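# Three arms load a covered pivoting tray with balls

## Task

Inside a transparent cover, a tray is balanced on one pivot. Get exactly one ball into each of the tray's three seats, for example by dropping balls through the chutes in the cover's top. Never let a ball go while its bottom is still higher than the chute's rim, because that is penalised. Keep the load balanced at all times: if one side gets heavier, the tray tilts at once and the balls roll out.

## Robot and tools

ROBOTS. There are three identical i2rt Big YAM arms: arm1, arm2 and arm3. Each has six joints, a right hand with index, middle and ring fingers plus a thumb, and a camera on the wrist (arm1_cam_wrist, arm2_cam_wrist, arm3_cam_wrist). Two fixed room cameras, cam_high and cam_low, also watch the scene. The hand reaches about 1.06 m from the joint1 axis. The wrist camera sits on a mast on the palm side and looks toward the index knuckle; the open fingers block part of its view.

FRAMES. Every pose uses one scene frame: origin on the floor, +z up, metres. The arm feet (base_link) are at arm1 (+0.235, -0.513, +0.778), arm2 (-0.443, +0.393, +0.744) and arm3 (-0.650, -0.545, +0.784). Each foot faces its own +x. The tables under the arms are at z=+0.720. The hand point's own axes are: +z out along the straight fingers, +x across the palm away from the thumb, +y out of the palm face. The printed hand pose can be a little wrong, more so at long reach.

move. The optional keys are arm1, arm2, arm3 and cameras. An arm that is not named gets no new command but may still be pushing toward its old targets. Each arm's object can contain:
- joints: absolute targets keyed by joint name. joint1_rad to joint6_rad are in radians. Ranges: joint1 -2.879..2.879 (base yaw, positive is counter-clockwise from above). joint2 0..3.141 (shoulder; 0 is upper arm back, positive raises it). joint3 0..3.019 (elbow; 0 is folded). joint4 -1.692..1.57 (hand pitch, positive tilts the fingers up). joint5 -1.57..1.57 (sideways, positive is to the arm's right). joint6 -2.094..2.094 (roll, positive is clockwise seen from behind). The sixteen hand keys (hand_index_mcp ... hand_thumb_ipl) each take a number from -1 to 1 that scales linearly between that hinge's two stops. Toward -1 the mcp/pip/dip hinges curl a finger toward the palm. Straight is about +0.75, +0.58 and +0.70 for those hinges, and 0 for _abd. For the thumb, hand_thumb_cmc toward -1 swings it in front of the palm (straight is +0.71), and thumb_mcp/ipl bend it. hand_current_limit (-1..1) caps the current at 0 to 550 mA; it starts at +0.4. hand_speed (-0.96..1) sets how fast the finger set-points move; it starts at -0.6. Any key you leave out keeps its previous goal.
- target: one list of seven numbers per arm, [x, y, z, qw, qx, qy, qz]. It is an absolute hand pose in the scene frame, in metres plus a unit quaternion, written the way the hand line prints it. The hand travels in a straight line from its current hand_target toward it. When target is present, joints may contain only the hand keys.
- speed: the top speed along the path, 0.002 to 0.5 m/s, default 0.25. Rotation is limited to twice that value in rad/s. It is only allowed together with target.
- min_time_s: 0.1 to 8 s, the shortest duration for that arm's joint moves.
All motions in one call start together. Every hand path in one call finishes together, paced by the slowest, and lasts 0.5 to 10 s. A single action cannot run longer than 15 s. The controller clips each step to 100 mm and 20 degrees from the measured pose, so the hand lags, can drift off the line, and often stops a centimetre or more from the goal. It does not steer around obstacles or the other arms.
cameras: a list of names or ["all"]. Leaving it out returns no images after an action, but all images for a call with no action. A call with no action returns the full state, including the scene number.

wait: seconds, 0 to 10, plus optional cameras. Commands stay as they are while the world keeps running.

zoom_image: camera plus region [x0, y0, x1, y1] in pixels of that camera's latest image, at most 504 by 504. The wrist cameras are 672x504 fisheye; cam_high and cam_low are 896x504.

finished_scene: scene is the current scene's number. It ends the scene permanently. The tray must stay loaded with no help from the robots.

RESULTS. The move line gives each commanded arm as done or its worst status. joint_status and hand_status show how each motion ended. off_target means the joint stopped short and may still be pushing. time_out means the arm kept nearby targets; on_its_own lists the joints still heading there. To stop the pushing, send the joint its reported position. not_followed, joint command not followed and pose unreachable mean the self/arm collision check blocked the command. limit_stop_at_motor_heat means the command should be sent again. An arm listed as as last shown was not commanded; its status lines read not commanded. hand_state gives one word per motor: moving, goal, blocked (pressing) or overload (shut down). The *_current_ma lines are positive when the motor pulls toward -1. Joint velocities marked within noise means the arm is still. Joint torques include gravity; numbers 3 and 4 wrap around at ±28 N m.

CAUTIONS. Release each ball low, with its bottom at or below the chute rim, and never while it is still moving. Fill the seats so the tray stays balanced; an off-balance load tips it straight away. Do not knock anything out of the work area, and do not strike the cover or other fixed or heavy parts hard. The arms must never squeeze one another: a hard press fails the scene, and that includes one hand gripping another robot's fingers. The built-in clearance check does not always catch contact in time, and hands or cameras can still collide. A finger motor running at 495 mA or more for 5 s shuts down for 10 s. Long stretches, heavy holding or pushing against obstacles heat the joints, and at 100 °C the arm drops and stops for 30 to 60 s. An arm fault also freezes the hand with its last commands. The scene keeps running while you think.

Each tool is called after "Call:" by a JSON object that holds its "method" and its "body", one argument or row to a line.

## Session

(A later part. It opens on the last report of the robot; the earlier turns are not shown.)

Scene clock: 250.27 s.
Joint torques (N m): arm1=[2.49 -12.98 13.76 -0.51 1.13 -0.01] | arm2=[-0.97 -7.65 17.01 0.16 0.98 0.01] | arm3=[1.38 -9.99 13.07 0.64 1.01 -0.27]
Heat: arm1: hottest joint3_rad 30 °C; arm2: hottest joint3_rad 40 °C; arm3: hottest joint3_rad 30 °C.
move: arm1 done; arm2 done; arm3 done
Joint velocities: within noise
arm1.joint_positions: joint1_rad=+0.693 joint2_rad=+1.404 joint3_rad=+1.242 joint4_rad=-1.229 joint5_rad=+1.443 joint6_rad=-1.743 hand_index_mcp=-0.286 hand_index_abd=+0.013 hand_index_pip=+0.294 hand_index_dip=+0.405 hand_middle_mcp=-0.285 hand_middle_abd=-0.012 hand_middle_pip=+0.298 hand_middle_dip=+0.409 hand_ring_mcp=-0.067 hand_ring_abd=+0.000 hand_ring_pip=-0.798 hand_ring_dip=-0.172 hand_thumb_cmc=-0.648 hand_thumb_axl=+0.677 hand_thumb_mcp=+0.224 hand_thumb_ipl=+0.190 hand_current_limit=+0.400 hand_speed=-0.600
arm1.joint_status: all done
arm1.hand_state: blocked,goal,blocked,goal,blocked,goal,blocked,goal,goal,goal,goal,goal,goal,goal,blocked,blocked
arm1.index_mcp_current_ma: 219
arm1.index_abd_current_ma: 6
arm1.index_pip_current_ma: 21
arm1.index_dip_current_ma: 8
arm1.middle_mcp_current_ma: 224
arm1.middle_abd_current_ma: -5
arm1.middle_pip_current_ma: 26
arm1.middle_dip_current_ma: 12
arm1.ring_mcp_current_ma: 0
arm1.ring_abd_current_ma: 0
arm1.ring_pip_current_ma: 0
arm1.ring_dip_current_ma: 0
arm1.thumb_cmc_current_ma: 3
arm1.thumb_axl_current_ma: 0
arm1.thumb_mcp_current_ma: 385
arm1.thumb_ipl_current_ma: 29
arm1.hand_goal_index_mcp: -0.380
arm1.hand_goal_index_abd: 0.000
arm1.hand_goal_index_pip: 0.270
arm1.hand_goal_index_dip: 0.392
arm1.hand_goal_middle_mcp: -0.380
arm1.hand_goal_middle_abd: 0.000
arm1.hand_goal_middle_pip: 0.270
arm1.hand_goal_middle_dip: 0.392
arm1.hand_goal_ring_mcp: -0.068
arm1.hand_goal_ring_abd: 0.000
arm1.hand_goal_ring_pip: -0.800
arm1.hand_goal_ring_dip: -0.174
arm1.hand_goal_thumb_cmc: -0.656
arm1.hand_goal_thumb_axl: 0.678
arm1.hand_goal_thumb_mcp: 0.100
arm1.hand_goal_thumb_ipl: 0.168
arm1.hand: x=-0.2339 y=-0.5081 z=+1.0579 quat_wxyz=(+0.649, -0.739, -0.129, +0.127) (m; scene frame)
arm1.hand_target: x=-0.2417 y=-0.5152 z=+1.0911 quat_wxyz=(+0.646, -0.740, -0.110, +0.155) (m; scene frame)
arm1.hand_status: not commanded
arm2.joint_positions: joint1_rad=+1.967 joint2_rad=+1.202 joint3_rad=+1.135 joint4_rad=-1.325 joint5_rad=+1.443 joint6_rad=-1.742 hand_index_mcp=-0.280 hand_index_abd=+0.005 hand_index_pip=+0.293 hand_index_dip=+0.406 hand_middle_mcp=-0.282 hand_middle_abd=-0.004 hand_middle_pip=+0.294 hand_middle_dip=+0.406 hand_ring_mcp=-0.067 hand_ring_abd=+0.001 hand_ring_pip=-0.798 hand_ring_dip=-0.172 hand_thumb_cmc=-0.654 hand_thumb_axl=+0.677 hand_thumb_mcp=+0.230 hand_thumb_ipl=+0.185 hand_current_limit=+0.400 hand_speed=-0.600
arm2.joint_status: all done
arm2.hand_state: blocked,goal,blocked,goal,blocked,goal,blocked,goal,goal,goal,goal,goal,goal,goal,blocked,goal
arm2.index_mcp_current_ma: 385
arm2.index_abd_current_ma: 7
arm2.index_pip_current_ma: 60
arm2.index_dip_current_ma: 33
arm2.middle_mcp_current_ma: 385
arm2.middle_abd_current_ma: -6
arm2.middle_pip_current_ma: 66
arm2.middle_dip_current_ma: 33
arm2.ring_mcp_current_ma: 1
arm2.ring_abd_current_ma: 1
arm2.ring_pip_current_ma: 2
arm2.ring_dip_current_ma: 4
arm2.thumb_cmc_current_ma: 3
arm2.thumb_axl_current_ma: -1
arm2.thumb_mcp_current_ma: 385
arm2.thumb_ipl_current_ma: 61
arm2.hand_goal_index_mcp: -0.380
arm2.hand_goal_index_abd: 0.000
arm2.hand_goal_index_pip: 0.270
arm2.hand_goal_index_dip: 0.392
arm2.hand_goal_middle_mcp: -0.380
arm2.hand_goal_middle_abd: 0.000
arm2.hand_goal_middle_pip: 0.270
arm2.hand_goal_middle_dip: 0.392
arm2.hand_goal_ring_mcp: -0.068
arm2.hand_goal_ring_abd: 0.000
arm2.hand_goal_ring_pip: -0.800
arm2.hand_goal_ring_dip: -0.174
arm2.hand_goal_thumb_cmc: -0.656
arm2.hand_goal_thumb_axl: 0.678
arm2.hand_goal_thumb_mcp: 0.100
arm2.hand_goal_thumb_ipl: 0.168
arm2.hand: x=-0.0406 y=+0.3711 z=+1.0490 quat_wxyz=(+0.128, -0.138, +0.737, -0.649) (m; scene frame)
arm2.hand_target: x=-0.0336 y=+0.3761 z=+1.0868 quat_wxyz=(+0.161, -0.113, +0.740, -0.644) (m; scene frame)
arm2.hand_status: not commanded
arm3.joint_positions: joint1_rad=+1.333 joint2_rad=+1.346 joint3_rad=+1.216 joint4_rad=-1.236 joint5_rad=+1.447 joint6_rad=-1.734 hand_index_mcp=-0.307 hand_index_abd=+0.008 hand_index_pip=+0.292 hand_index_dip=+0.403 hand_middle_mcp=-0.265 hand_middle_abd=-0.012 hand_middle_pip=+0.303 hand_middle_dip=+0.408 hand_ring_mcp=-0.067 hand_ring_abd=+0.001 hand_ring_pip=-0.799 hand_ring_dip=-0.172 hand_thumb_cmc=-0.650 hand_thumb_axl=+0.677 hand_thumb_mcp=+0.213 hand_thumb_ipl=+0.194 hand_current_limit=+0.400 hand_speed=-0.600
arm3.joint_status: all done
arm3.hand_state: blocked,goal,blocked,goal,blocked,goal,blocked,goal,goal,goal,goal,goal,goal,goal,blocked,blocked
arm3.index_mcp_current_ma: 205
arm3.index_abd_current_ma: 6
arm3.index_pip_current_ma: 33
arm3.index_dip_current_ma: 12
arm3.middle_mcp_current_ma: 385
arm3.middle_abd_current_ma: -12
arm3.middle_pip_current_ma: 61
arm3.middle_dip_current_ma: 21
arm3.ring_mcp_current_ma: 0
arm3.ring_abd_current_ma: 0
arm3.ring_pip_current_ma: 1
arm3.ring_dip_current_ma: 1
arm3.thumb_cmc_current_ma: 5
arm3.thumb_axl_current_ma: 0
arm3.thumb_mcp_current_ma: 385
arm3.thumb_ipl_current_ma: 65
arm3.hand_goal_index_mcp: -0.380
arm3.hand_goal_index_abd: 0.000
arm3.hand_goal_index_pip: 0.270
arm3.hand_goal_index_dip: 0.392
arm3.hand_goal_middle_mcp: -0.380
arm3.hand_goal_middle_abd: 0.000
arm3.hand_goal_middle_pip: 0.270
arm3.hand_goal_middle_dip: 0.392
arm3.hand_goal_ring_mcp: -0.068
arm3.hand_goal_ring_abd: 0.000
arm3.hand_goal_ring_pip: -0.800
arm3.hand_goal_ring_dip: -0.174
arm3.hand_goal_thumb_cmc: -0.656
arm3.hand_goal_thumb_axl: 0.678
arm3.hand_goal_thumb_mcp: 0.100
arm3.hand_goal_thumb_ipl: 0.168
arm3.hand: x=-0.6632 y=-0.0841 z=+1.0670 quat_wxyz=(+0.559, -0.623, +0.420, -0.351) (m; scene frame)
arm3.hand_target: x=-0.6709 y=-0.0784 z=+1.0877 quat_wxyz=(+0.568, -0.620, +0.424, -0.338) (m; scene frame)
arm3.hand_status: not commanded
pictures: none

Call:
{"method": "move", "body": {
  "arm1": {"joints":{"joint1_rad":-0.139,"joint2_rad":1.555,"joint3_rad":1.385,"joint4_rad":-1.155},"min_time_s":3.2},
  "arm2": {"joints":{"joint1_rad":0.756,"joint2_rad":1.272,"joint3_rad":1.203,"joint4_rad":-1.278},"min_time_s":4.2},
  "arm3": {"joints":{"joint1_rad":0.586,"joint2_rad":1.345,"joint3_rad":1.14,"joint4_rad":-1.175},"min_time_s":3.2},
  "cameras": ["cam_high","cam_low"]
}}

Call:
{"method": "zoom_image", "body": {
  "camera": "cam_low",
  "region": [360, 100, 620, 270]
}}

Scene clock: 261.00 s.
Joint torques (N m): arm1=[1.67 -13.86 13.94 0.16 1.16 -0.01] | arm2=[-1.79 -6.59 16.75 0.79 1.03 -0.01] | arm3=[-0.26 -9.52 9.18 1.28 1.04 -0.28]
Heat: arm1: hottest joint3_rad 31 °C; arm2: hottest joint3_rad 40 °C; arm3: hottest joint3_rad 30 °C.
move: arm1 done; arm2 done; arm3 done
Joint velocities: within noise
arm1.joint_positions: joint1_rad=-0.136 joint2_rad=+1.555 joint3_rad=+1.322 joint4_rad=-1.166 joint5_rad=+1.442 joint6_rad=-1.743 hand_index_mcp=-0.287 hand_index_abd=+0.013 hand_index_pip=+0.295 hand_index_dip=+0.406 hand_middle_mcp=-0.285 hand_middle_abd=-0.012 hand_middle_pip=+0.299 hand_middle_dip=+0.409 hand_ring_mcp=-0.068 hand_ring_abd=+0.000 hand_ring_pip=-0.798 hand_ring_dip=-0.172 hand_thumb_cmc=-0.648 hand_thumb_axl=+0.677 hand_thumb_mcp=+0.224 hand_thumb_ipl=+0.190 hand_current_limit=+0.400 hand_speed=-0.600
arm1.joint_status: all done
arm1.hand_state: blocked,goal,blocked,goal,blocked,goal,blocked,goal,goal,goal,goal,goal,goal,goal,blocked,blocked
arm1.index_mcp_current_ma: 217
arm1.index_abd_current_ma: 6
arm1.index_pip_current_ma: 23
arm1.index_dip_current_ma: 8
arm1.middle_mcp_current_ma: 223
arm1.middle_abd_current_ma: -5
arm1.middle_pip_current_ma: 28
arm1.middle_dip_current_ma: 12
arm1.ring_mcp_current_ma: 0
arm1.ring_abd_current_ma: 0
arm1.ring_pip_current_ma: 0
arm1.ring_dip_current_ma: 0
arm1.thumb_cmc_current_ma: 3
arm1.thumb_axl_current_ma: 0
arm1.thumb_mcp_current_ma: 385
arm1.thumb_ipl_current_ma: 30
arm1.hand_goal_index_mcp: -0.380
arm1.hand_goal_index_abd: 0.000
arm1.hand_goal_index_pip: 0.270
arm1.hand_goal_index_dip: 0.392
arm1.hand_goal_middle_mcp: -0.380
arm1.hand_goal_middle_abd: 0.000
arm1.hand_goal_middle_pip: 0.270
arm1.hand_goal_middle_dip: 0.392
arm1.hand_goal_ring_mcp: -0.068
arm1.hand_goal_ring_abd: 0.000
arm1.hand_goal_ring_pip: -0.800
arm1.hand_goal_ring_dip: -0.174
arm1.hand_goal_thumb_cmc: -0.656
arm1.hand_goal_thumb_axl: 0.678
arm1.hand_goal_thumb_mcp: 0.100
arm1.hand_goal_thumb_ipl: 0.168
arm1.hand: x=-0.1237 y=-0.1378 z=+1.0240 quat_wxyz=(+0.641, -0.732, +0.177, -0.148) (m; scene frame)
arm1.hand_target: x=-0.1373 y=-0.1278 z=+1.0515 quat_wxyz=(+0.649, -0.724, +0.200, -0.125) (m; scene frame)
arm1.hand_status: not commanded
arm2.joint_positions: joint1_rad=+0.760 joint2_rad=+1.268 joint3_rad=+1.135 joint4_rad=-1.290 joint5_rad=+1.442 joint6_rad=-1.742 hand_index_mcp=-0.282 hand_index_abd=+0.005 hand_index_pip=+0.294 hand_index_dip=+0.406 hand_middle_mcp=-0.283 hand_middle_abd=-0.004 hand_middle_pip=+0.296 hand_middle_dip=+0.407 hand_ring_mcp=-0.068 hand_ring_abd=+0.001 hand_ring_pip=-0.798 hand_ring_dip=-0.172 hand_thumb_cmc=-0.654 hand_thumb_axl=+0.677 hand_thumb_mcp=+0.230 hand_thumb_ipl=+0.186 hand_current_limit=+0.400 hand_speed=-0.600
arm2.joint_status: all done
arm2.hand_state: blocked,goal,blocked,goal,blocked,goal,blocked,goal,goal,goal,goal,goal,goal,goal,blocked,goal
arm2.index_mcp_current_ma: 385
arm2.index_abd_current_ma: 7
arm2.index_pip_current_ma: 63
arm2.index_dip_current_ma: 34
arm2.middle_mcp_current_ma: 385
arm2.middle_abd_current_ma: -6
arm2.middle_pip_current_ma: 70
arm2.middle_dip_current_ma: 35
arm2.ring_mcp_current_ma: 0
arm2.ring_abd_current_ma: 1
arm2.ring_pip_current_ma: 2
arm2.ring_dip_current_ma: 4
arm2.thumb_cmc_current_ma: 3
arm2.thumb_axl_current_ma: -1
arm2.thumb_mcp_current_ma: 385
arm2.thumb_ipl_current_ma: 66
arm2.hand_goal_index_mcp: -0.380
arm2.hand_goal_index_abd: 0.000
arm2.hand_goal_index_pip: 0.270
arm2.hand_goal_index_dip: 0.392
arm2.hand_goal_middle_mcp: -0.380
arm2.hand_goal_middle_abd: 0.000
arm2.hand_goal_middle_pip: 0.270
arm2.hand_goal_middle_dip: 0.392
arm2.hand_goal_ring_mcp: -0.068
arm2.hand_goal_ring_abd: 0.000
arm2.hand_goal_ring_pip: -0.800
arm2.hand_goal_ring_dip: -0.174
arm2.hand_goal_thumb_cmc: -0.656
arm2.hand_goal_thumb_axl: 0.678
arm2.hand_goal_thumb_mcp: 0.100
arm2.hand_goal_thumb_ipl: 0.168
arm2.hand: x=-0.3098 y=-0.0043 z=+1.0261 quat_wxyz=(-0.273, +0.296, +0.690, -0.601) (m; scene frame)
arm2.hand_target: x=-0.3004 y=-0.0179 z=+1.0542 quat_wxyz=(-0.251, +0.318, +0.678, -0.613) (m; scene frame)
arm2.hand_status: not commanded
arm3.joint_positions: joint1_rad=+0.595 joint2_rad=+1.346 joint3_rad=+1.138 joint4_rad=-1.187 joint5_rad=+1.446 joint6_rad=-1.734 hand_index_mcp=-0.307 hand_index_abd=+0.008 hand_index_pip=+0.292 hand_index_dip=+0.403 hand_middle_mcp=-0.265 hand_middle_abd=-0.012 hand_middle_pip=+0.304 hand_middle_dip=+0.408 hand_ring_mcp=-0.068 hand_ring_abd=+0.001 hand_ring_pip=-0.799 hand_ring_dip=-0.172 hand_thumb_cmc=-0.650 hand_thumb_axl=+0.677 hand_thumb_mcp=+0.212 hand_thumb_ipl=+0.194 hand_current_limit=+0.400 hand_speed=-0.600
arm3.joint_status: all done
arm3.hand_state: blocked,goal,blocked,goal,blocked,goal,blocked,goal,goal,goal,goal,goal,goal,goal,blocked,blocked
arm3.index_mcp_current_ma: 205
arm3.index_abd_current_ma: 6
arm3.index_pip_current_ma: 34
arm3.index_dip_current_ma: 13
arm3.middle_mcp_current_ma: 385
arm3.middle_abd_current_ma: -12
arm3.middle_pip_current_ma: 63
arm3.middle_dip_current_ma: 21
arm3.ring_mcp_current_ma: 0
arm3.ring_abd_current_ma: 0
arm3.ring_pip_current_ma: 1
arm3.ring_dip_current_ma: 1
arm3.thumb_cmc_current_ma: 6
arm3.thumb_axl_current_ma: 0
arm3.thumb_mcp_current_ma: 385
arm3.thumb_ipl_current_ma: 66
arm3.hand_goal_index_mcp: -0.380
arm3.hand_goal_index_abd: 0.000
arm3.hand_goal_index_pip: 0.270
arm3.hand_goal_index_dip: 0.392
arm3.hand_goal_middle_mcp: -0.380
arm3.hand_goal_middle_abd: 0.000
arm3.hand_goal_middle_pip: 0.270
arm3.hand_goal_middle_dip: 0.392
arm3.hand_goal_ring_mcp: -0.068
arm3.hand_goal_ring_abd: 0.000
arm3.hand_goal_ring_pip: -0.800
arm3.hand_goal_ring_dip: -0.174
arm3.hand_goal_thumb_cmc: -0.656
arm3.hand_goal_thumb_axl: 0.678
arm3.hand_goal_thumb_mcp: 0.100
arm3.hand_goal_thumb_ipl: 0.168
arm3.hand: x=-0.3555 y=-0.2036 z=+1.0366 quat_wxyz=(+0.387, -0.436, +0.609, -0.538) (m; scene frame)
arm3.hand_target: x=-0.3518 y=-0.2048 z=+1.0385 quat_wxyz=(+0.386, -0.433, +0.611, -0.539) (m; scene frame)
arm3.hand_status: not commanded
pictures: cam_high, cam_low

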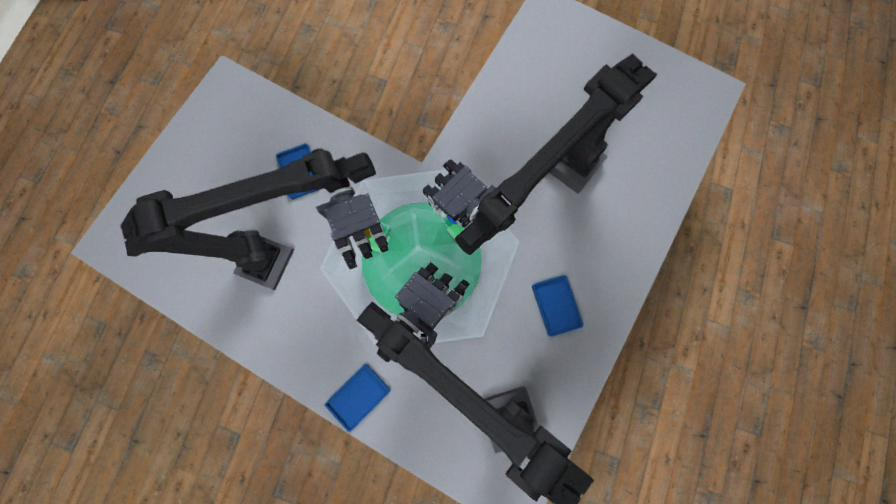

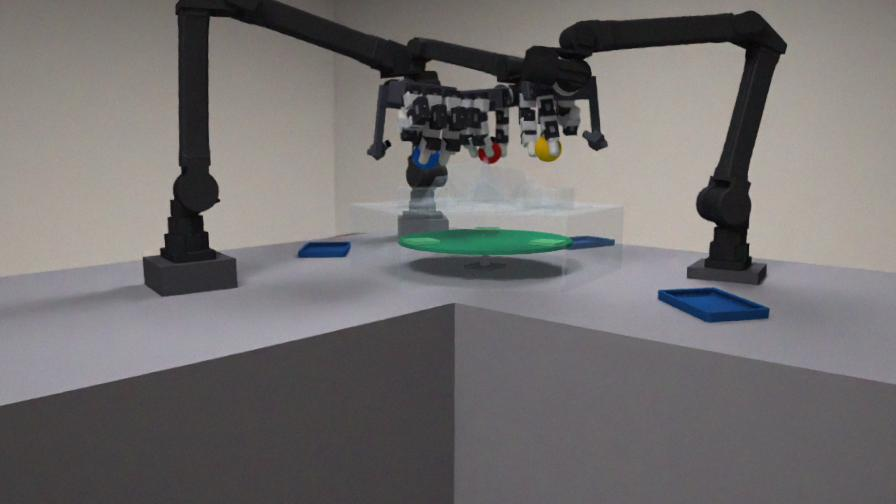

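Scaled by 1.938 from the camera's 896x504 image, which has a finer 1280x720 frame.

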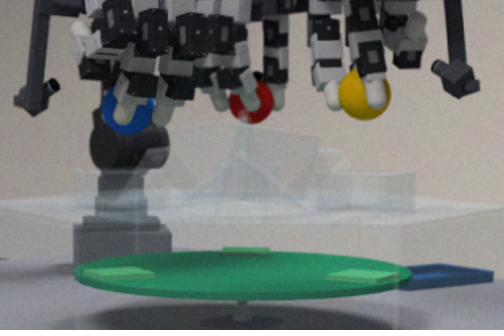

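Call:
{"method": "zoom_image", "body": {
  "camera": "cam_low",
  "region": [400, 120, 580, 220]
}}

Call:
{"method": "zoom_image", "body": {
  "camera": "cam_high",
  "region": [320, 160, 500, 330]
}}

Call:
{"method": "move", "body": {
  "cameras": ["arm1_cam_wrist","arm2_cam_wrist","arm3_cam_wrist"]
}}

Scaled by 2.800 from the camera's 896x504 image, which has a finer 1280x720 frame.

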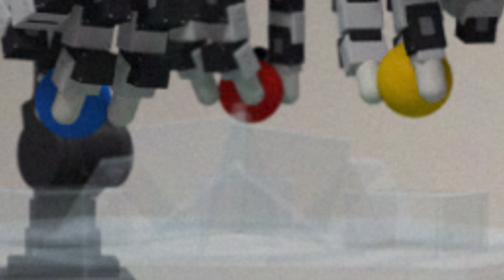

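Scaled by 2.800 from the camera's 896x504 image, which has a finer 1280x720 frame.

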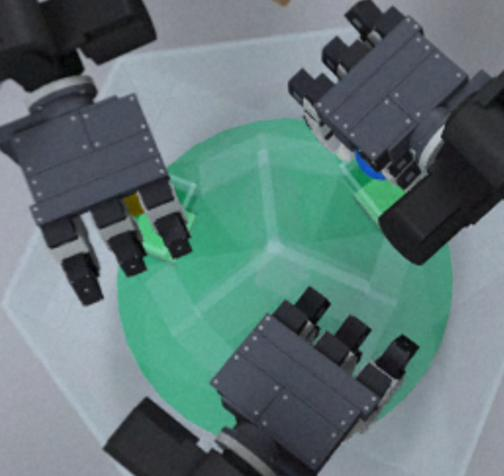

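Scene clock: 263.23 s.
Joint torques (N m): arm1=[1.79 -13.98 13.94 0.13 1.14 -0.01] | arm2=[-1.79 -6.48 16.75 0.76 1.03 0] | arm3=[-0.09 -9.47 9.16 1.21 1.04 -0.27]
Heat: arm1: hottest joint3_rad 32 °C; arm2: hottest joint3_rad 41 °C; arm3: hottest joint3_rad 30 °C.
Joint velocities: within noise
arm1.joint_positions: joint1_rad=-0.136 joint2_rad=+1.555 joint3_rad=+1.322 joint4_rad=-1.166 joint5_rad=+1.442 joint6_rad=-1.743 hand_index_mcp=-0.287 hand_index_abd=+0.013 hand_index_pip=+0.295 hand_index_dip=+0.406 hand_middle_mcp=-0.285 hand_middle_abd=-0.012 hand_middle_pip=+0.299 hand_middle_dip=+0.409 hand_ring_mcp=-0.068 hand_ring_abd=+0.000 hand_ring_pip=-0.798 hand_ring_dip=-0.172 hand_thumb_cmc=-0.648 hand_thumb_axl=+0.677 hand_thumb_mcp=+0.224 hand_thumb_ipl=+0.190 hand_current_limit=+0.400 hand_speed=-0.600
arm1.joint_status: all done
arm1.hand_state: blocked,goal,blocked,goal,blocked,goal,blocked,goal,goal,goal,goal,goal,goal,goal,blocked,blocked
arm1.index_mcp_current_ma: 217
arm1.index_abd_current_ma: 6
arm1.index_pip_current_ma: 23
arm1.index_dip_current_ma: 8
arm1.middle_mcp_current_ma: 223
arm1.middle_abd_current_ma: -5
arm1.middle_pip_current_ma: 28
arm1.middle_dip_current_ma: 12
arm1.ring_mcp_current_ma: 0
arm1.ring_abd_current_ma: 0
arm1.ring_pip_current_ma: 0
arm1.ring_dip_current_ma: 0
arm1.thumb_cmc_current_ma: 3
arm1.thumb_axl_current_ma: 0
arm1.thumb_mcp_current_ma: 385
arm1.thumb_ipl_current_ma: 30
arm1.hand_goal_index_mcp: -0.380
arm1.hand_goal_index_abd: 0.000
arm1.hand_goal_index_pip: 0.270
arm1.hand_goal_index_dip: 0.392
arm1.hand_goal_middle_mcp: -0.380
arm1.hand_goal_middle_abd: 0.000
arm1.hand_goal_middle_pip: 0.270
arm1.hand_goal_middle_dip: 0.392
arm1.hand_goal_ring_mcp: -0.068
arm1.hand_goal_ring_abd: 0.000
arm1.hand_goal_ring_pip: -0.800
arm1.hand_goal_ring_dip: -0.174
arm1.hand_goal_thumb_cmc: -0.656
arm1.hand_goal_thumb_axl: 0.678
arm1.hand_goal_thumb_mcp: 0.100
arm1.hand_goal_thumb_ipl: 0.168
arm1.hand: x=-0.1237 y=-0.1378 z=+1.0240 quat_wxyz=(+0.641, -0.732, +0.177, -0.148) (m; scene frame)
arm1.hand_target: x=-0.1373 y=-0.1278 z=+1.0515 quat_wxyz=(+0.649, -0.724, +0.200, -0.125) (m; scene frame)
arm1.hand_status: not commanded
arm2.joint_positions: joint1_rad=+0.760 joint2_rad=+1.268 joint3_rad=+1.135 joint4_rad=-1.290 joint5_rad=+1.442 joint6_rad=-1.742 hand_index_mcp=-0.282 hand_index_abd=+0.005 hand_index_pip=+0.294 hand_index_dip=+0.406 hand_middle_mcp=-0.283 hand_middle_abd=-0.004 hand_middle_pip=+0.296 hand_middle_dip=+0.407 hand_ring_mcp=-0.068 hand_ring_abd=+0.001 hand_ring_pip=-0.798 hand_ring_dip=-0.172 hand_thumb_cmc=-0.654 hand_thumb_axl=+0.677 hand_thumb_mcp=+0.230 hand_thumb_ipl=+0.186 hand_current_limit=+0.400 hand_speed=-0.600
arm2.joint_status: all done
arm2.hand_state: blocked,goal,blocked,goal,blocked,goal,blocked,goal,goal,goal,goal,goal,goal,goal,blocked,goal
arm2.index_mcp_current_ma: 385
arm2.index_abd_current_ma: 7
arm2.index_pip_current_ma: 63
arm2.index_dip_current_ma: 34
arm2.middle_mcp_current_ma: 385
arm2.middle_abd_current_ma: -6
arm2.middle_pip_current_ma: 70
arm2.middle_dip_current_ma: 35
arm2.ring_mcp_current_ma: 0
arm2.ring_abd_current_ma: 1
arm2.ring_pip_current_ma: 2
arm2.ring_dip_current_ma: 4
arm2.thumb_cmc_current_ma: 3
arm2.thumb_axl_current_ma: -1
arm2.thumb_mcp_current_ma: 385
arm2.thumb_ipl_current_ma: 66
arm2.hand_goal_index_mcp: -0.380
arm2.hand_goal_index_abd: 0.000
arm2.hand_goal_index_pip: 0.270
arm2.hand_goal_index_dip: 0.392
arm2.hand_goal_middle_mcp: -0.380
arm2.hand_goal_middle_abd: 0.000
arm2.hand_goal_middle_pip: 0.270
arm2.hand_goal_middle_dip: 0.392
arm2.hand_goal_ring_mcp: -0.068
arm2.hand_goal_ring_abd: 0.000
arm2.hand_goal_ring_pip: -0.800
arm2.hand_goal_ring_dip: -0.174
arm2.hand_goal_thumb_cmc: -0.656
arm2.hand_goal_thumb_axl: 0.678
arm2.hand_goal_thumb_mcp: 0.100
arm2.hand_goal_thumb_ipl: 0.168
arm2.hand: x=-0.3098 y=-0.0043 z=+1.0261 quat_wxyz=(-0.273, +0.296, +0.690, -0.601) (m; scene frame)
arm2.hand_target: x=-0.3004 y=-0.0179 z=+1.0542 quat_wxyz=(-0.251, +0.318, +0.678, -0.613) (m; scene frame)
arm2.hand_status: not commanded
arm3.joint_positions: joint1_rad=+0.595 joint2_rad=+1.346 joint3_rad=+1.138 joint4_rad=-1.187 joint5_rad=+1.446 joint6_rad=-1.734 hand_index_mcp=-0.307 hand_index_abd=+0.008 hand_index_pip=+0.292 hand_index_dip=+0.403 hand_middle_mcp=-0.265 hand_middle_abd=-0.012 hand_middle_pip=+0.304 hand_middle_dip=+0.408 hand_ring_mcp=-0.068 hand_ring_abd=+0.001 hand_ring_pip=-0.799 hand_ring_dip=-0.172 hand_thumb_cmc=-0.650 hand_thumb_axl=+0.677 hand_thumb_mcp=+0.212 hand_thumb_ipl=+0.194 hand_current_limit=+0.400 hand_speed=-0.600
arm3.joint_status: all done
arm3.hand_state: blocked,goal,blocked,goal,blocked,goal,blocked,goal,goal,goal,goal,goal,goal,goal,blocked,blocked
arm3.index_mcp_current_ma: 205
arm3.index_abd_current_ma: 6
arm3.index_pip_current_ma: 34
arm3.index_dip_current_ma: 13
arm3.middle_mcp_current_ma: 385
arm3.middle_abd_current_ma: -12
arm3.middle_pip_current_ma: 63
arm3.middle_dip_current_ma: 21
arm3.ring_mcp_current_ma: 0
arm3.ring_abd_current_ma: 0
arm3.ring_pip_current_ma: 1
arm3.ring_dip_current_ma: 1
arm3.thumb_cmc_current_ma: 6
arm3.thumb_axl_current_ma: 0
arm3.thumb_mcp_current_ma: 385
arm3.thumb_ipl_current_ma: 66
arm3.hand_goal_index_mcp: -0.380
arm3.hand_goal_index_abd: 0.000
arm3.hand_goal_index_pip: 0.270
arm3.hand_goal_index_dip: 0.392
arm3.hand_goal_middle_mcp: -0.380
arm3.hand_goal_middle_abd: 0.000
arm3.hand_goal_middle_pip: 0.270
arm3.hand_goal_middle_dip: 0.392
arm3.hand_goal_ring_mcp: -0.068
arm3.hand_goal_ring_abd: 0.000
arm3.hand_goal_ring_pip: -0.800
arm3.hand_goal_ring_dip: -0.174
arm3.hand_goal_thumb_cmc: -0.656
arm3.hand_goal_thumb_axl: 0.678
arm3.hand_goal_thumb_mcp: 0.100
arm3.hand_goal_thumb_ipl: 0.168
arm3.hand: x=-0.3555 y=-0.2036 z=+1.0366 quat_wxyz=(+0.387, -0.436, +0.609, -0.538) (m; scene frame)
arm3.hand_target: x=-0.3518 y=-0.2048 z=+1.0385 quat_wxyz=(+0.386, -0.433, +0.611, -0.539) (m; scene frame)
arm3.hand_status: not commanded
pictures: arm1_cam_wrist, arm2_cam_wrist, arm3_cam_wrist

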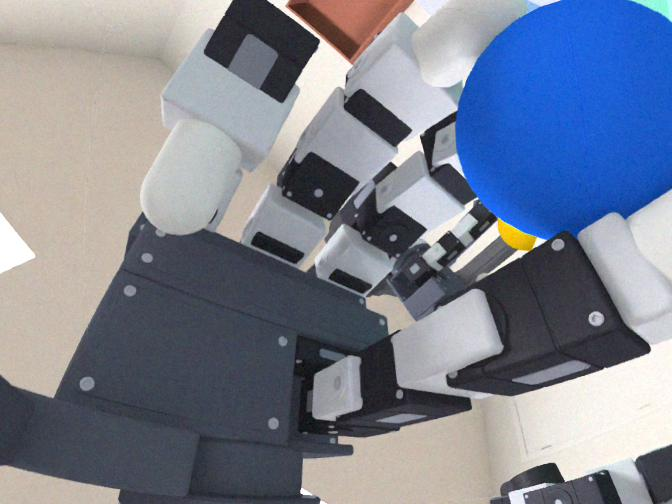

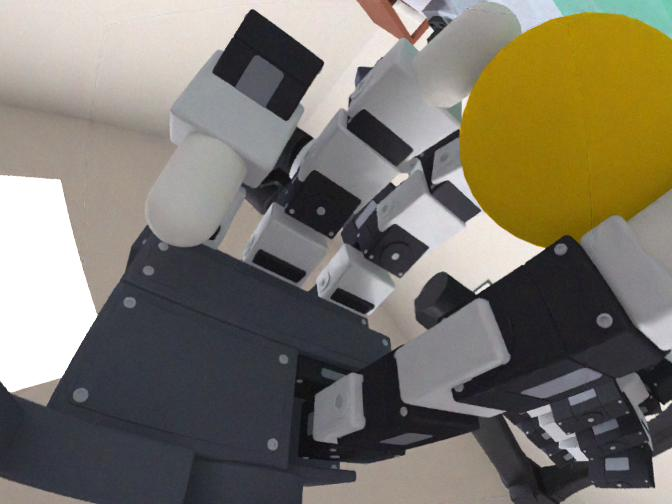

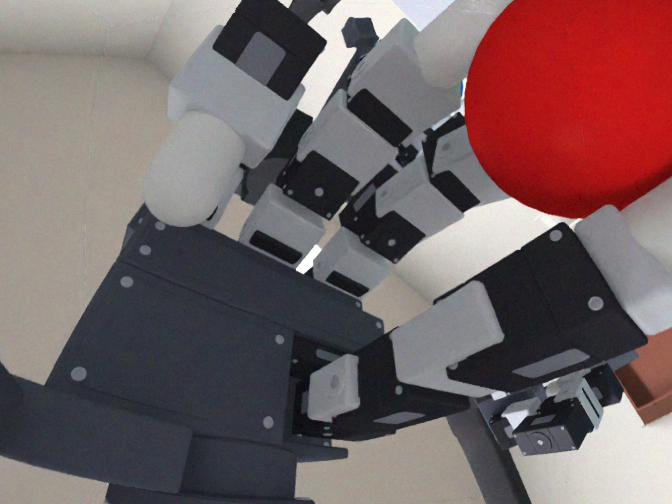

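Call:
{"method": "zoom_image", "body": {
  "camera": "arm1_cam_wrist",
  "region": [432, 0, 672, 250]
}}

Call:
{"method": "zoom_image", "body": {
  "camera": "arm2_cam_wrist",
  "region": [432, 0, 672, 250]
}}

Call:
{"method": "zoom_image", "body": {
  "camera": "arm3_cam_wrist",
  "region": [432, 0, 672, 250]
}}

Scaled by 2.016 from the camera's 672x504 image, which has a finer 960x720 frame.

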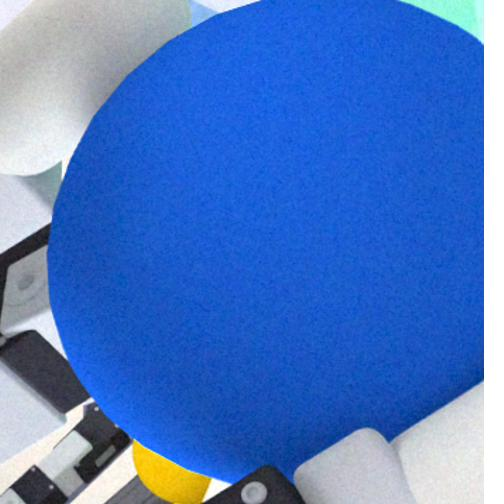

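Scaled by 2.016 from the camera's 672x504 image, which has a finer 960x720 frame.

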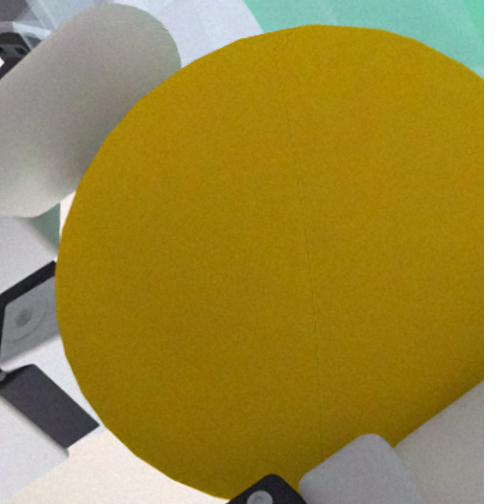

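Scaled by 2.016 from the camera's 672x504 image, which has a finer 960x720 frame.

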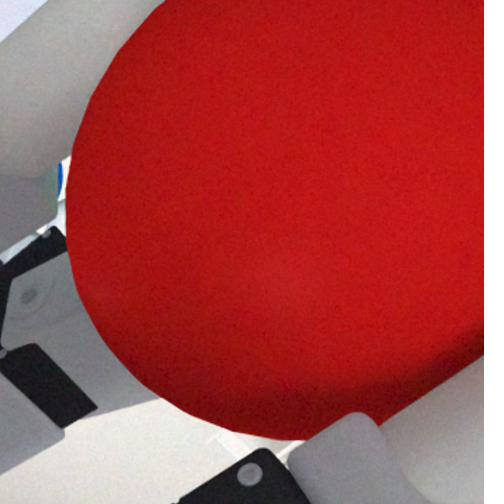

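Call:
{"method": "move", "body": {
  "cameras": ["cam_high"]
}}

Call:
{"method": "zoom_image", "body": {
  "camera": "cam_high",
  "region": [430, 180, 500, 250]
}}

Call:
{"method": "zoom_image", "body": {
  "camera": "cam_high",
  "region": [340, 200, 410, 270]
}}

Scene clock: 276.73 s.
Joint torques (N m): arm1=[1.79 -13.92 13.94 0.13 1.14 -0.01] | arm2=[-1.67 -6.48 16.72 0.79 1.03 0] | arm3=[-0.03 -9.47 9.21 1.26 1.03 -0.29]
Heat: arm1: hottest joint3_rad 33 °C; arm2: hottest joint3_rad 42 °C; arm3: hottest joint3_rad 30 °C.
Joint velocities: within noise
arm1.joint_positions: joint1_rad=-0.136 joint2_rad=+1.555 joint3_rad=+1.322 joint4_rad=-1.166 joint5_rad=+1.442 joint6_rad=-1.743 hand_index_mcp=-0.287 hand_index_abd=+0.013 hand_index_pip=+0.295 hand_index_dip=+0.406 hand_middle_mcp=-0.285 hand_middle_abd=-0.012 hand_middle_pip=+0.299 hand_middle_dip=+0.409 hand_ring_mcp=-0.068 hand_ring_abd=+0.000 hand_ring_pip=-0.798 hand_ring_dip=-0.172 hand_thumb_cmc=-0.648 hand_thumb_axl=+0.677 hand_thumb_mcp=+0.224 hand_thumb_ipl=+0.190 hand_current_limit=+0.400 hand_speed=-0.600
arm1.joint_status: all done
arm1.hand_state: blocked,goal,blocked,goal,blocked,goal,blocked,goal,goal,goal,goal,goal,goal,goal,blocked,blocked
arm1.index_mcp_current_ma: 217
arm1.index_abd_current_ma: 6
arm1.index_pip_current_ma: 23
arm1.index_dip_current_ma: 8
arm1.middle_mcp_current_ma: 223
arm1.middle_abd_current_ma: -5
arm1.middle_pip_current_ma: 28
arm1.middle_dip_current_ma: 12
arm1.ring_mcp_current_ma: 0
arm1.ring_abd_current_ma: 0
arm1.ring_pip_current_ma: 0
arm1.ring_dip_current_ma: 0
arm1.thumb_cmc_current_ma: 3
arm1.thumb_axl_current_ma: 0
arm1.thumb_mcp_current_ma: 385
arm1.thumb_ipl_current_ma: 30
arm1.hand_goal_index_mcp: -0.380
arm1.hand_goal_index_abd: 0.000
arm1.hand_goal_index_pip: 0.270
arm1.hand_goal_index_dip: 0.392
arm1.hand_goal_middle_mcp: -0.380
arm1.hand_goal_middle_abd: 0.000
arm1.hand_goal_middle_pip: 0.270
arm1.hand_goal_middle_dip: 0.392
arm1.hand_goal_ring_mcp: -0.068
arm1.hand_goal_ring_abd: 0.000
arm1.hand_goal_ring_pip: -0.800
arm1.hand_goal_ring_dip: -0.174
arm1.hand_goal_thumb_cmc: -0.656
arm1.hand_goal_thumb_axl: 0.678
arm1.hand_goal_thumb_mcp: 0.100
arm1.hand_goal_thumb_ipl: 0.168
arm1.hand: x=-0.1237 y=-0.1378 z=+1.0240 quat_wxyz=(+0.641, -0.732, +0.177, -0.148) (m; scene frame)
arm1.hand_target: x=-0.1373 y=-0.1278 z=+1.0515 quat_wxyz=(+0.649, -0.724, +0.200, -0.125) (m; scene frame)
arm1.hand_status: not commanded
arm2.joint_positions: joint1_rad=+0.760 joint2_rad=+1.268 joint3_rad=+1.135 joint4_rad=-1.290 joint5_rad=+1.442 joint6_rad=-1.742 hand_index_mcp=-0.282 hand_index_abd=+0.005 hand_index_pip=+0.294 hand_index_dip=+0.406 hand_middle_mcp=-0.283 hand_middle_abd=-0.004 hand_middle_pip=+0.296 hand_middle_dip=+0.407 hand_ring_mcp=-0.068 hand_ring_abd=+0.001 hand_ring_pip=-0.798 hand_ring_dip=-0.172 hand_thumb_cmc=-0.654 hand_thumb_axl=+0.677 hand_thumb_mcp=+0.230 hand_thumb_ipl=+0.186 hand_current_limit=+0.400 hand_speed=-0.600
arm2.joint_status: all done
arm2.hand_state: blocked,goal,blocked,goal,blocked,goal,blocked,goal,goal,goal,goal,goal,goal,goal,blocked,goal
arm2.index_mcp_current_ma: 385
arm2.index_abd_current_ma: 7
arm2.index_pip_current_ma: 63
arm2.index_dip_current_ma: 34
arm2.middle_mcp_current_ma: 385
arm2.middle_abd_current_ma: -6
arm2.middle_pip_current_ma: 70
arm2.middle_dip_current_ma: 35
arm2.ring_mcp_current_ma: 0
arm2.ring_abd_current_ma: 1
arm2.ring_pip_current_ma: 2
arm2.ring_dip_current_ma: 4
arm2.thumb_cmc_current_ma: 3
arm2.thumb_axl_current_ma: -1
arm2.thumb_mcp_current_ma: 385
arm2.thumb_ipl_current_ma: 66
arm2.hand_goal_index_mcp: -0.380
arm2.hand_goal_index_abd: 0.000
arm2.hand_goal_index_pip: 0.270
arm2.hand_goal_index_dip: 0.392
arm2.hand_goal_middle_mcp: -0.380
arm2.hand_goal_middle_abd: 0.000
arm2.hand_goal_middle_pip: 0.270
arm2.hand_goal_middle_dip: 0.392
arm2.hand_goal_ring_mcp: -0.068
arm2.hand_goal_ring_abd: 0.000
arm2.hand_goal_ring_pip: -0.800
arm2.hand_goal_ring_dip: -0.174
arm2.hand_goal_thumb_cmc: -0.656
arm2.hand_goal_thumb_axl: 0.678
arm2.hand_goal_thumb_mcp: 0.100
arm2.hand_goal_thumb_ipl: 0.168
arm2.hand: x=-0.3098 y=-0.0043 z=+1.0261 quat_wxyz=(-0.273, +0.296, +0.690, -0.601) (m; scene frame)
arm2.hand_target: x=-0.3004 y=-0.0179 z=+1.0542 quat_wxyz=(-0.251, +0.318, +0.678, -0.613) (m; scene frame)
arm2.hand_status: not commanded
arm3.joint_positions: joint1_rad=+0.595 joint2_rad=+1.346 joint3_rad=+1.138 joint4_rad=-1.187 joint5_rad=+1.446 joint6_rad=-1.734 hand_index_mcp=-0.307 hand_index_abd=+0.008 hand_index_pip=+0.292 hand_index_dip=+0.403 hand_middle_mcp=-0.265 hand_middle_abd=-0.012 hand_middle_pip=+0.304 hand_middle_dip=+0.408 hand_ring_mcp=-0.068 hand_ring_abd=+0.001 hand_ring_pip=-0.799 hand_ring_dip=-0.172 hand_thumb_cmc=-0.650 hand_thumb_axl=+0.677 hand_thumb_mcp=+0.212 hand_thumb_ipl=+0.194 hand_current_limit=+0.400 hand_speed=-0.600
arm3.joint_status: all done
arm3.hand_state: blocked,goal,blocked,goal,blocked,goal,blocked,goal,goal,goal,goal,goal,goal,goal,blocked,blocked
arm3.index_mcp_current_ma: 205
arm3.index_abd_current_ma: 6
arm3.index_pip_current_ma: 34
arm3.index_dip_current_ma: 13
arm3.middle_mcp_current_ma: 385
arm3.middle_abd_current_ma: -12
arm3.middle_pip_current_ma: 63
arm3.middle_dip_current_ma: 21
arm3.ring_mcp_current_ma: 0
arm3.ring_abd_current_ma: 0
arm3.ring_pip_current_ma: 1
arm3.ring_dip_current_ma: 1
arm3.thumb_cmc_current_ma: 6
arm3.thumb_axl_current_ma: 0
arm3.thumb_mcp_current_ma: 385
arm3.thumb_ipl_current_ma: 66
arm3.hand_goal_index_mcp: -0.380
arm3.hand_goal_index_abd: 0.000
arm3.hand_goal_index_pip: 0.270
arm3.hand_goal_index_dip: 0.392
arm3.hand_goal_middle_mcp: -0.380
arm3.hand_goal_middle_abd: 0.000
arm3.hand_goal_middle_pip: 0.270
arm3.hand_goal_middle_dip: 0.392
arm3.hand_goal_ring_mcp: -0.068
arm3.hand_goal_ring_abd: 0.000
arm3.hand_goal_ring_pip: -0.800
arm3.hand_goal_ring_dip: -0.174
arm3.hand_goal_thumb_cmc: -0.656
arm3.hand_goal_thumb_axl: 0.678
arm3.hand_goal_thumb_mcp: 0.100
arm3.hand_goal_thumb_ipl: 0.168
arm3.hand: x=-0.3555 y=-0.2036 z=+1.0366 quat_wxyz=(+0.387, -0.436, +0.609, -0.538) (m; scene frame)
arm3.hand_target: x=-0.3518 y=-0.2048 z=+1.0385 quat_wxyz=(+0.386, -0.433, +0.611, -0.539) (m; scene frame)
arm3.hand_status: not commanded
pictures: cam_high

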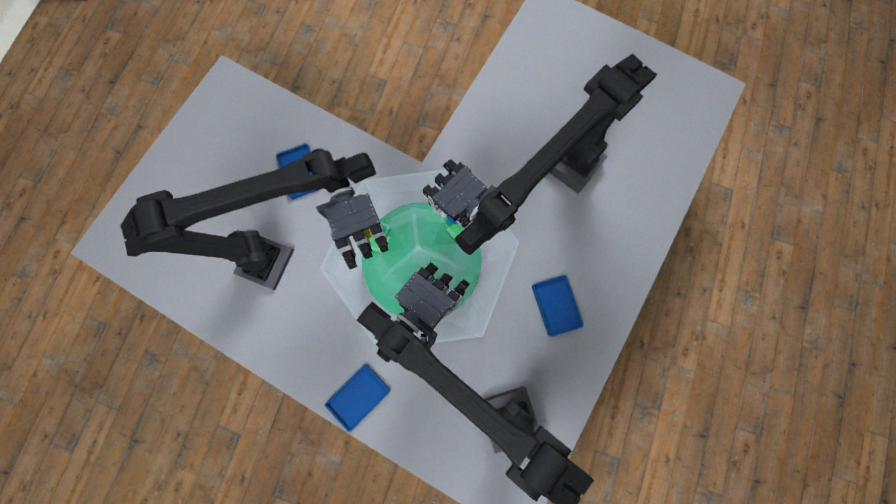

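Scaled by 7.200 from the camera's 896x504 image, which has a finer 1280x720 frame.

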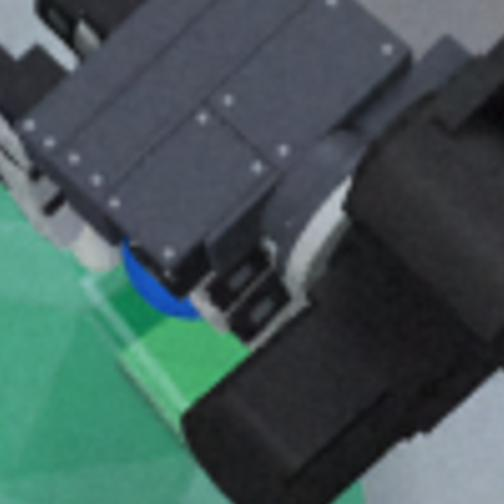

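Scaled by 7.200 from the camera's 896x504 image, which has a finer 1280x720 frame.

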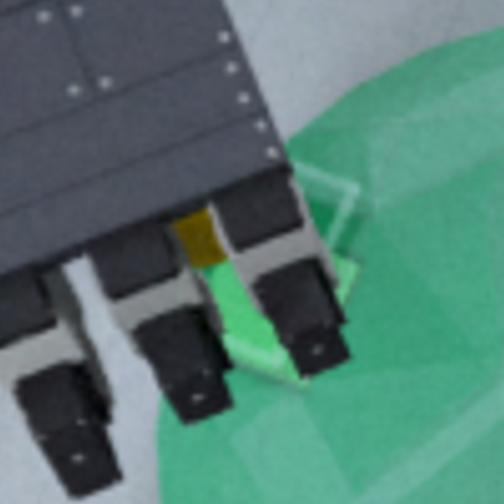

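Call:
{"method": "move", "body": {
  "cameras": ["cam_high","cam_low"]
}}

Call:
{"method": "zoom_image", "body": {
  "camera": "cam_high",
  "region": [430, 180, 500, 250]
}}

Call:
{"method": "zoom_image", "body": {
  "camera": "cam_low",
  "region": [380, 120, 600, 280]
}}

Scene clock: 291.23 s.
Joint torques (N m): arm1=[1.73 -13.8 13.94 0.14 1.15 -0.01] | arm2=[-1.85 -6.59 16.75 0.77 1.03 0] | arm3=[-0.26 -9.64 9.2 1.25 1.03 -0.28]
Heat: arm1: hottest joint3_rad 34 °C; arm2: hottest joint3_rad 43 °C; arm3: hottest joint3_rad 30 °C.
Joint velocities: within noise
arm1.joint_positions: joint1_rad=-0.136 joint2_rad=+1.555 joint3_rad=+1.322 joint4_rad=-1.166 joint5_rad=+1.442 joint6_rad=-1.743 hand_index_mcp=-0.287 hand_index_abd=+0.013 hand_index_pip=+0.295 hand_index_dip=+0.406 hand_middle_mcp=-0.285 hand_middle_abd=-0.012 hand_middle_pip=+0.299 hand_middle_dip=+0.409 hand_ring_mcp=-0.068 hand_ring_abd=+0.000 hand_ring_pip=-0.798 hand_ring_dip=-0.172 hand_thumb_cmc=-0.648 hand_thumb_axl=+0.677 hand_thumb_mcp=+0.224 hand_thumb_ipl=+0.190 hand_current_limit=+0.400 hand_speed=-0.600
arm1.joint_status: all done
arm1.hand_state: blocked,goal,blocked,goal,blocked,goal,blocked,goal,goal,goal,goal,goal,goal,goal,blocked,blocked
arm1.index_mcp_current_ma: 217
arm1.index_abd_current_ma: 6
arm1.index_pip_current_ma: 23
arm1.index_dip_current_ma: 8
arm1.middle_mcp_current_ma: 223
arm1.middle_abd_current_ma: -5
arm1.middle_pip_current_ma: 28
arm1.middle_dip_current_ma: 12
arm1.ring_mcp_current_ma: 0
arm1.ring_abd_current_ma: 0
arm1.ring_pip_current_ma: 0
arm1.ring_dip_current_ma: 0
arm1.thumb_cmc_current_ma: 3
arm1.thumb_axl_current_ma: 0
arm1.thumb_mcp_current_ma: 385
arm1.thumb_ipl_current_ma: 30
arm1.hand_goal_index_mcp: -0.380
arm1.hand_goal_index_abd: 0.000
arm1.hand_goal_index_pip: 0.270
arm1.hand_goal_index_dip: 0.392
arm1.hand_goal_middle_mcp: -0.380
arm1.hand_goal_middle_abd: 0.000
arm1.hand_goal_middle_pip: 0.270
arm1.hand_goal_middle_dip: 0.392
arm1.hand_goal_ring_mcp: -0.068
arm1.hand_goal_ring_abd: 0.000
arm1.hand_goal_ring_pip: -0.800
arm1.hand_goal_ring_dip: -0.174
arm1.hand_goal_thumb_cmc: -0.656
arm1.hand_goal_thumb_axl: 0.678
arm1.hand_goal_thumb_mcp: 0.100
arm1.hand_goal_thumb_ipl: 0.168
arm1.hand: x=-0.1237 y=-0.1378 z=+1.0240 quat_wxyz=(+0.641, -0.732, +0.177, -0.148) (m; scene frame)
arm1.hand_target: x=-0.1373 y=-0.1278 z=+1.0515 quat_wxyz=(+0.649, -0.724, +0.200, -0.125) (m; scene frame)
arm1.hand_status: not commanded
arm2.joint_positions: joint1_rad=+0.760 joint2_rad=+1.268 joint3_rad=+1.135 joint4_rad=-1.290 joint5_rad=+1.442 joint6_rad=-1.742 hand_index_mcp=-0.282 hand_index_abd=+0.005 hand_index_pip=+0.294 hand_index_dip=+0.406 hand_middle_mcp=-0.283 hand_middle_abd=-0.004 hand_middle_pip=+0.296 hand_middle_dip=+0.407 hand_ring_mcp=-0.068 hand_ring_abd=+0.001 hand_ring_pip=-0.798 hand_ring_dip=-0.172 hand_thumb_cmc=-0.654 hand_thumb_axl=+0.677 hand_thumb_mcp=+0.230 hand_thumb_ipl=+0.186 hand_current_limit=+0.400 hand_speed=-0.600
arm2.joint_status: all done
arm2.hand_state: blocked,goal,blocked,goal,blocked,goal,blocked,goal,goal,goal,goal,goal,goal,goal,blocked,goal
arm2.index_mcp_current_ma: 385
arm2.index_abd_current_ma: 7
arm2.index_pip_current_ma: 63
arm2.index_dip_current_ma: 34
arm2.middle_mcp_current_ma: 385
arm2.middle_abd_current_ma: -6
arm2.middle_pip_current_ma: 70
arm2.middle_dip_current_ma: 35
arm2.ring_mcp_current_ma: 0
arm2.ring_abd_current_ma: 1
arm2.ring_pip_current_ma: 2
arm2.ring_dip_current_ma: 4
arm2.thumb_cmc_current_ma: 3
arm2.thumb_axl_current_ma: -1
arm2.thumb_mcp_current_ma: 385
arm2.thumb_ipl_current_ma: 66
arm2.hand_goal_index_mcp: -0.380
arm2.hand_goal_index_abd: 0.000
arm2.hand_goal_index_pip: 0.270
arm2.hand_goal_index_dip: 0.392
arm2.hand_goal_middle_mcp: -0.380
arm2.hand_goal_middle_abd: 0.000
arm2.hand_goal_middle_pip: 0.270
arm2.hand_goal_middle_dip: 0.392
arm2.hand_goal_ring_mcp: -0.068
arm2.hand_goal_ring_abd: 0.000
arm2.hand_goal_ring_pip: -0.800
arm2.hand_goal_ring_dip: -0.174
arm2.hand_goal_thumb_cmc: -0.656
arm2.hand_goal_thumb_axl: 0.678
arm2.hand_goal_thumb_mcp: 0.100
arm2.hand_goal_thumb_ipl: 0.168
arm2.hand: x=-0.3098 y=-0.0043 z=+1.0261 quat_wxyz=(-0.273, +0.296, +0.690, -0.601) (m; scene frame)
arm2.hand_target: x=-0.3004 y=-0.0179 z=+1.0542 quat_wxyz=(-0.251, +0.318, +0.678, -0.613) (m; scene frame)
arm2.hand_status: not commanded
arm3.joint_positions: joint1_rad=+0.595 joint2_rad=+1.346 joint3_rad=+1.138 joint4_rad=-1.187 joint5_rad=+1.446 joint6_rad=-1.734 hand_index_mcp=-0.307 hand_index_abd=+0.008 hand_index_pip=+0.292 hand_index_dip=+0.403 hand_middle_mcp=-0.265 hand_middle_abd=-0.012 hand_middle_pip=+0.304 hand_middle_dip=+0.408 hand_ring_mcp=-0.068 hand_ring_abd=+0.001 hand_ring_pip=-0.799 hand_ring_dip=-0.172 hand_thumb_cmc=-0.650 hand_thumb_axl=+0.677 hand_thumb_mcp=+0.212 hand_thumb_ipl=+0.194 hand_current_limit=+0.400 hand_speed=-0.600
arm3.joint_status: all done
arm3.hand_state: blocked,goal,blocked,goal,blocked,goal,blocked,goal,goal,goal,goal,goal,goal,goal,blocked,blocked
arm3.index_mcp_current_ma: 205
arm3.index_abd_current_ma: 6
arm3.index_pip_current_ma: 34
arm3.index_dip_current_ma: 13
arm3.middle_mcp_current_ma: 385
arm3.middle_abd_current_ma: -12
arm3.middle_pip_current_ma: 63
arm3.middle_dip_current_ma: 21
arm3.ring_mcp_current_ma: 0
arm3.ring_abd_current_ma: 0
arm3.ring_pip_current_ma: 1
arm3.ring_dip_current_ma: 1
arm3.thumb_cmc_current_ma: 6
arm3.thumb_axl_current_ma: 0
arm3.thumb_mcp_current_ma: 385
arm3.thumb_ipl_current_ma: 66
arm3.hand_goal_index_mcp: -0.380
arm3.hand_goal_index_abd: 0.000
arm3.hand_goal_index_pip: 0.270
arm3.hand_goal_index_dip: 0.392
arm3.hand_goal_middle_mcp: -0.380
arm3.hand_goal_middle_abd: 0.000
arm3.hand_goal_middle_pip: 0.270
arm3.hand_goal_middle_dip: 0.392
arm3.hand_goal_ring_mcp: -0.068
arm3.hand_goal_ring_abd: 0.000
arm3.hand_goal_ring_pip: -0.800
arm3.hand_goal_ring_dip: -0.174
arm3.hand_goal_thumb_cmc: -0.656
arm3.hand_goal_thumb_axl: 0.678
arm3.hand_goal_thumb_mcp: 0.100
arm3.hand_goal_thumb_ipl: 0.168
arm3.hand: x=-0.3555 y=-0.2036 z=+1.0366 quat_wxyz=(+0.387, -0.436, +0.609, -0.538) (m; scene frame)
arm3.hand_target: x=-0.3518 y=-0.2048 z=+1.0385 quat_wxyz=(+0.386, -0.433, +0.611, -0.539) (m; scene frame)
arm3.hand_status: not commanded
pictures: cam_high, cam_low

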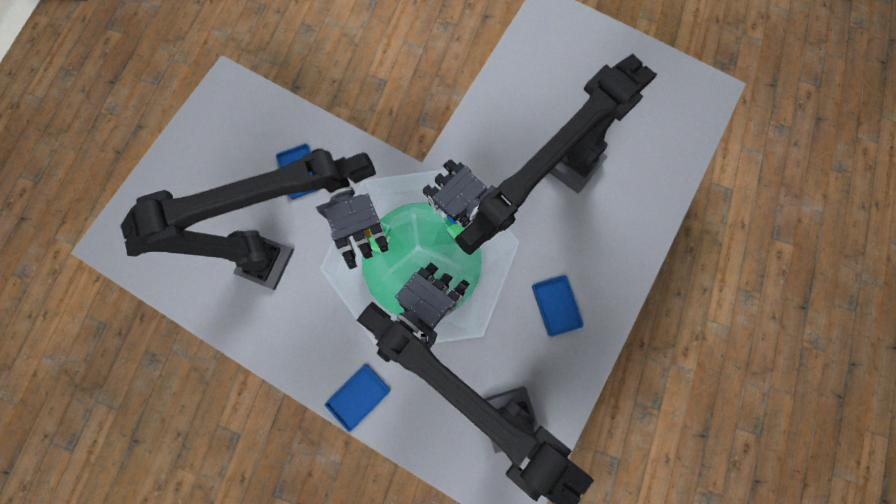

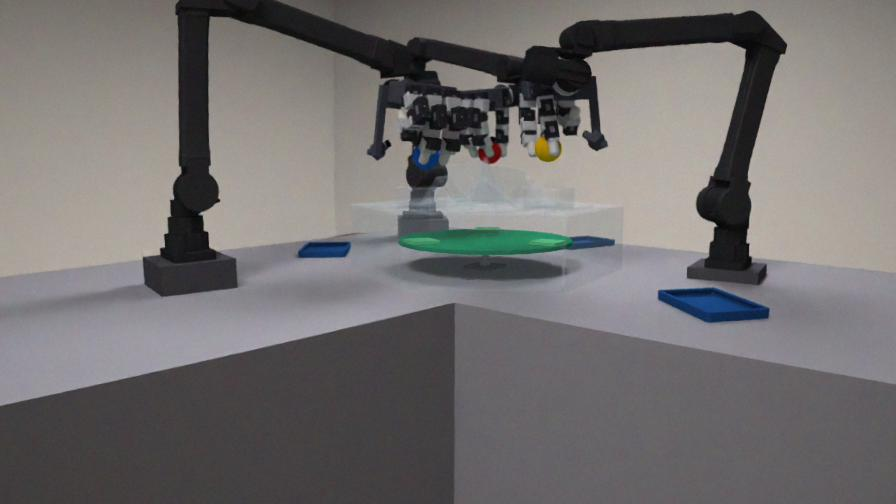

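Scaled by 7.200 from the camera's 896x504 image, which has a finer 1280x720 frame.

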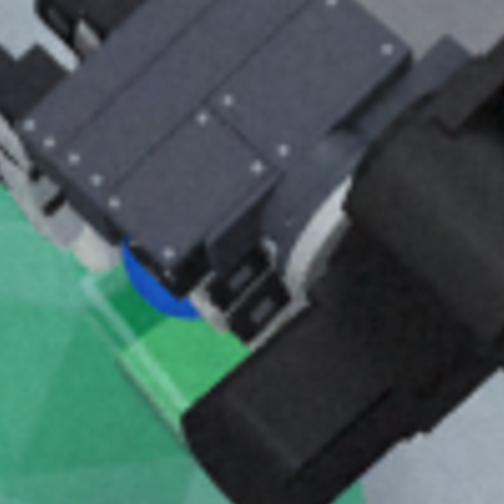

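Scaled by 2.291 from the camera's 896x504 image, which has a finer 1280x720 frame.

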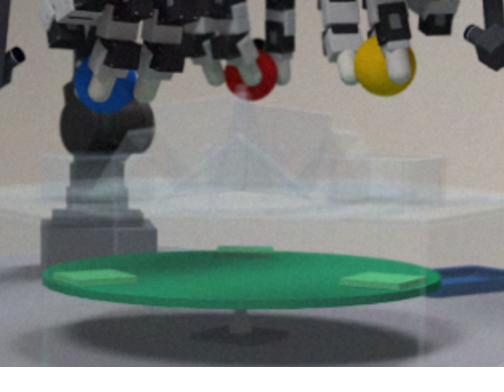

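Call:
{"method": "zoom_image", "body": {
  "camera": "cam_low",
  "region": [500, 130, 610, 250]
}}

Call:
{"method": "zoom_image", "body": {
  "camera": "cam_low",
  "region": [375, 130, 485, 250]
}}

Call:
{"method": "zoom_image", "body": {
  "camera": "cam_high",
  "region": [340, 200, 410, 270]
}}

Scaled by 4.200 from the camera's 896x504 image, which has a finer 1280x720 frame.

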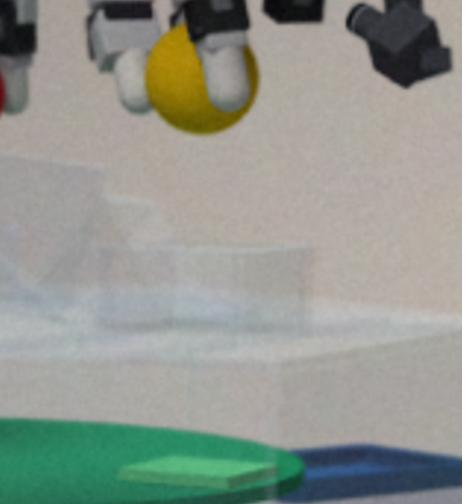

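Scaled by 4.200 from the camera's 896x504 image, which has a finer 1280x720 frame.

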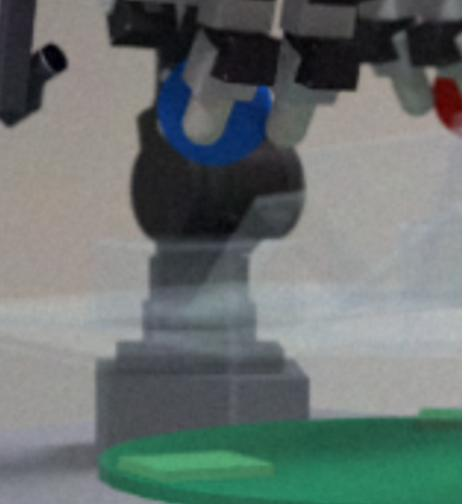

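Scaled by 7.200 from the camera's 896x504 image, which has a finer 1280x720 frame.

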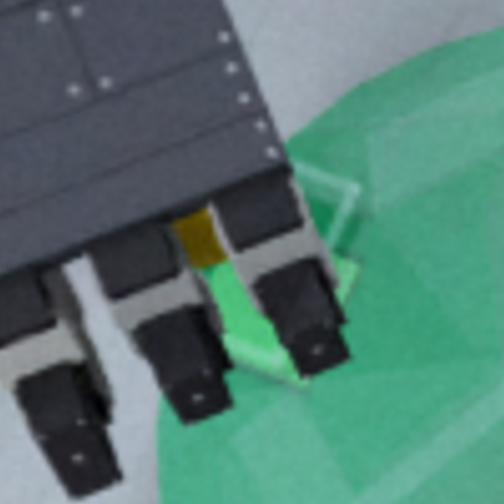

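Call:
{"method": "zoom_image", "body": {
  "camera": "cam_high",
  "region": [395, 245, 480, 330]
}}

Call:
{"method": "zoom_image", "body": {
  "camera": "cam_low",
  "region": [440, 130, 550, 250]
}}

Scaled by 5.929 from the camera's 896x504 image, which has a finer 1280x720 frame.

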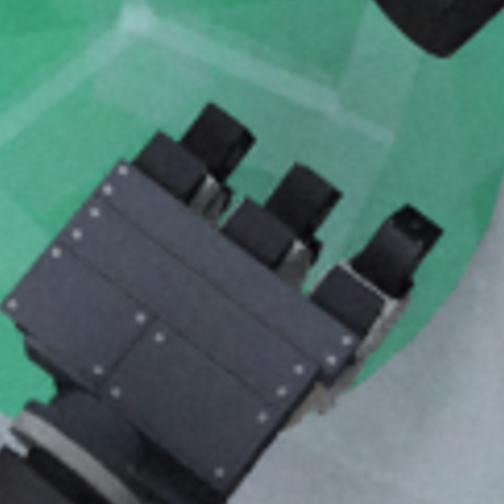

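Scaled by 4.200 from the camera's 896x504 image, which has a finer 1280x720 frame.

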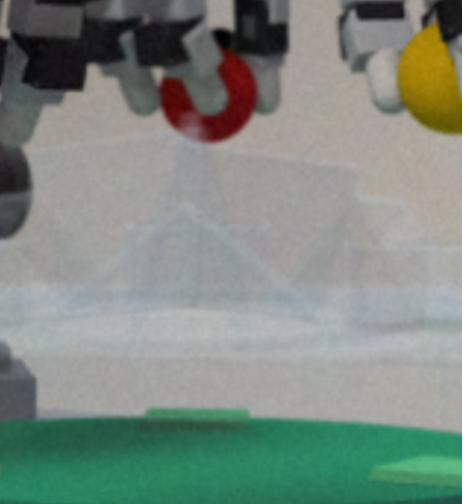

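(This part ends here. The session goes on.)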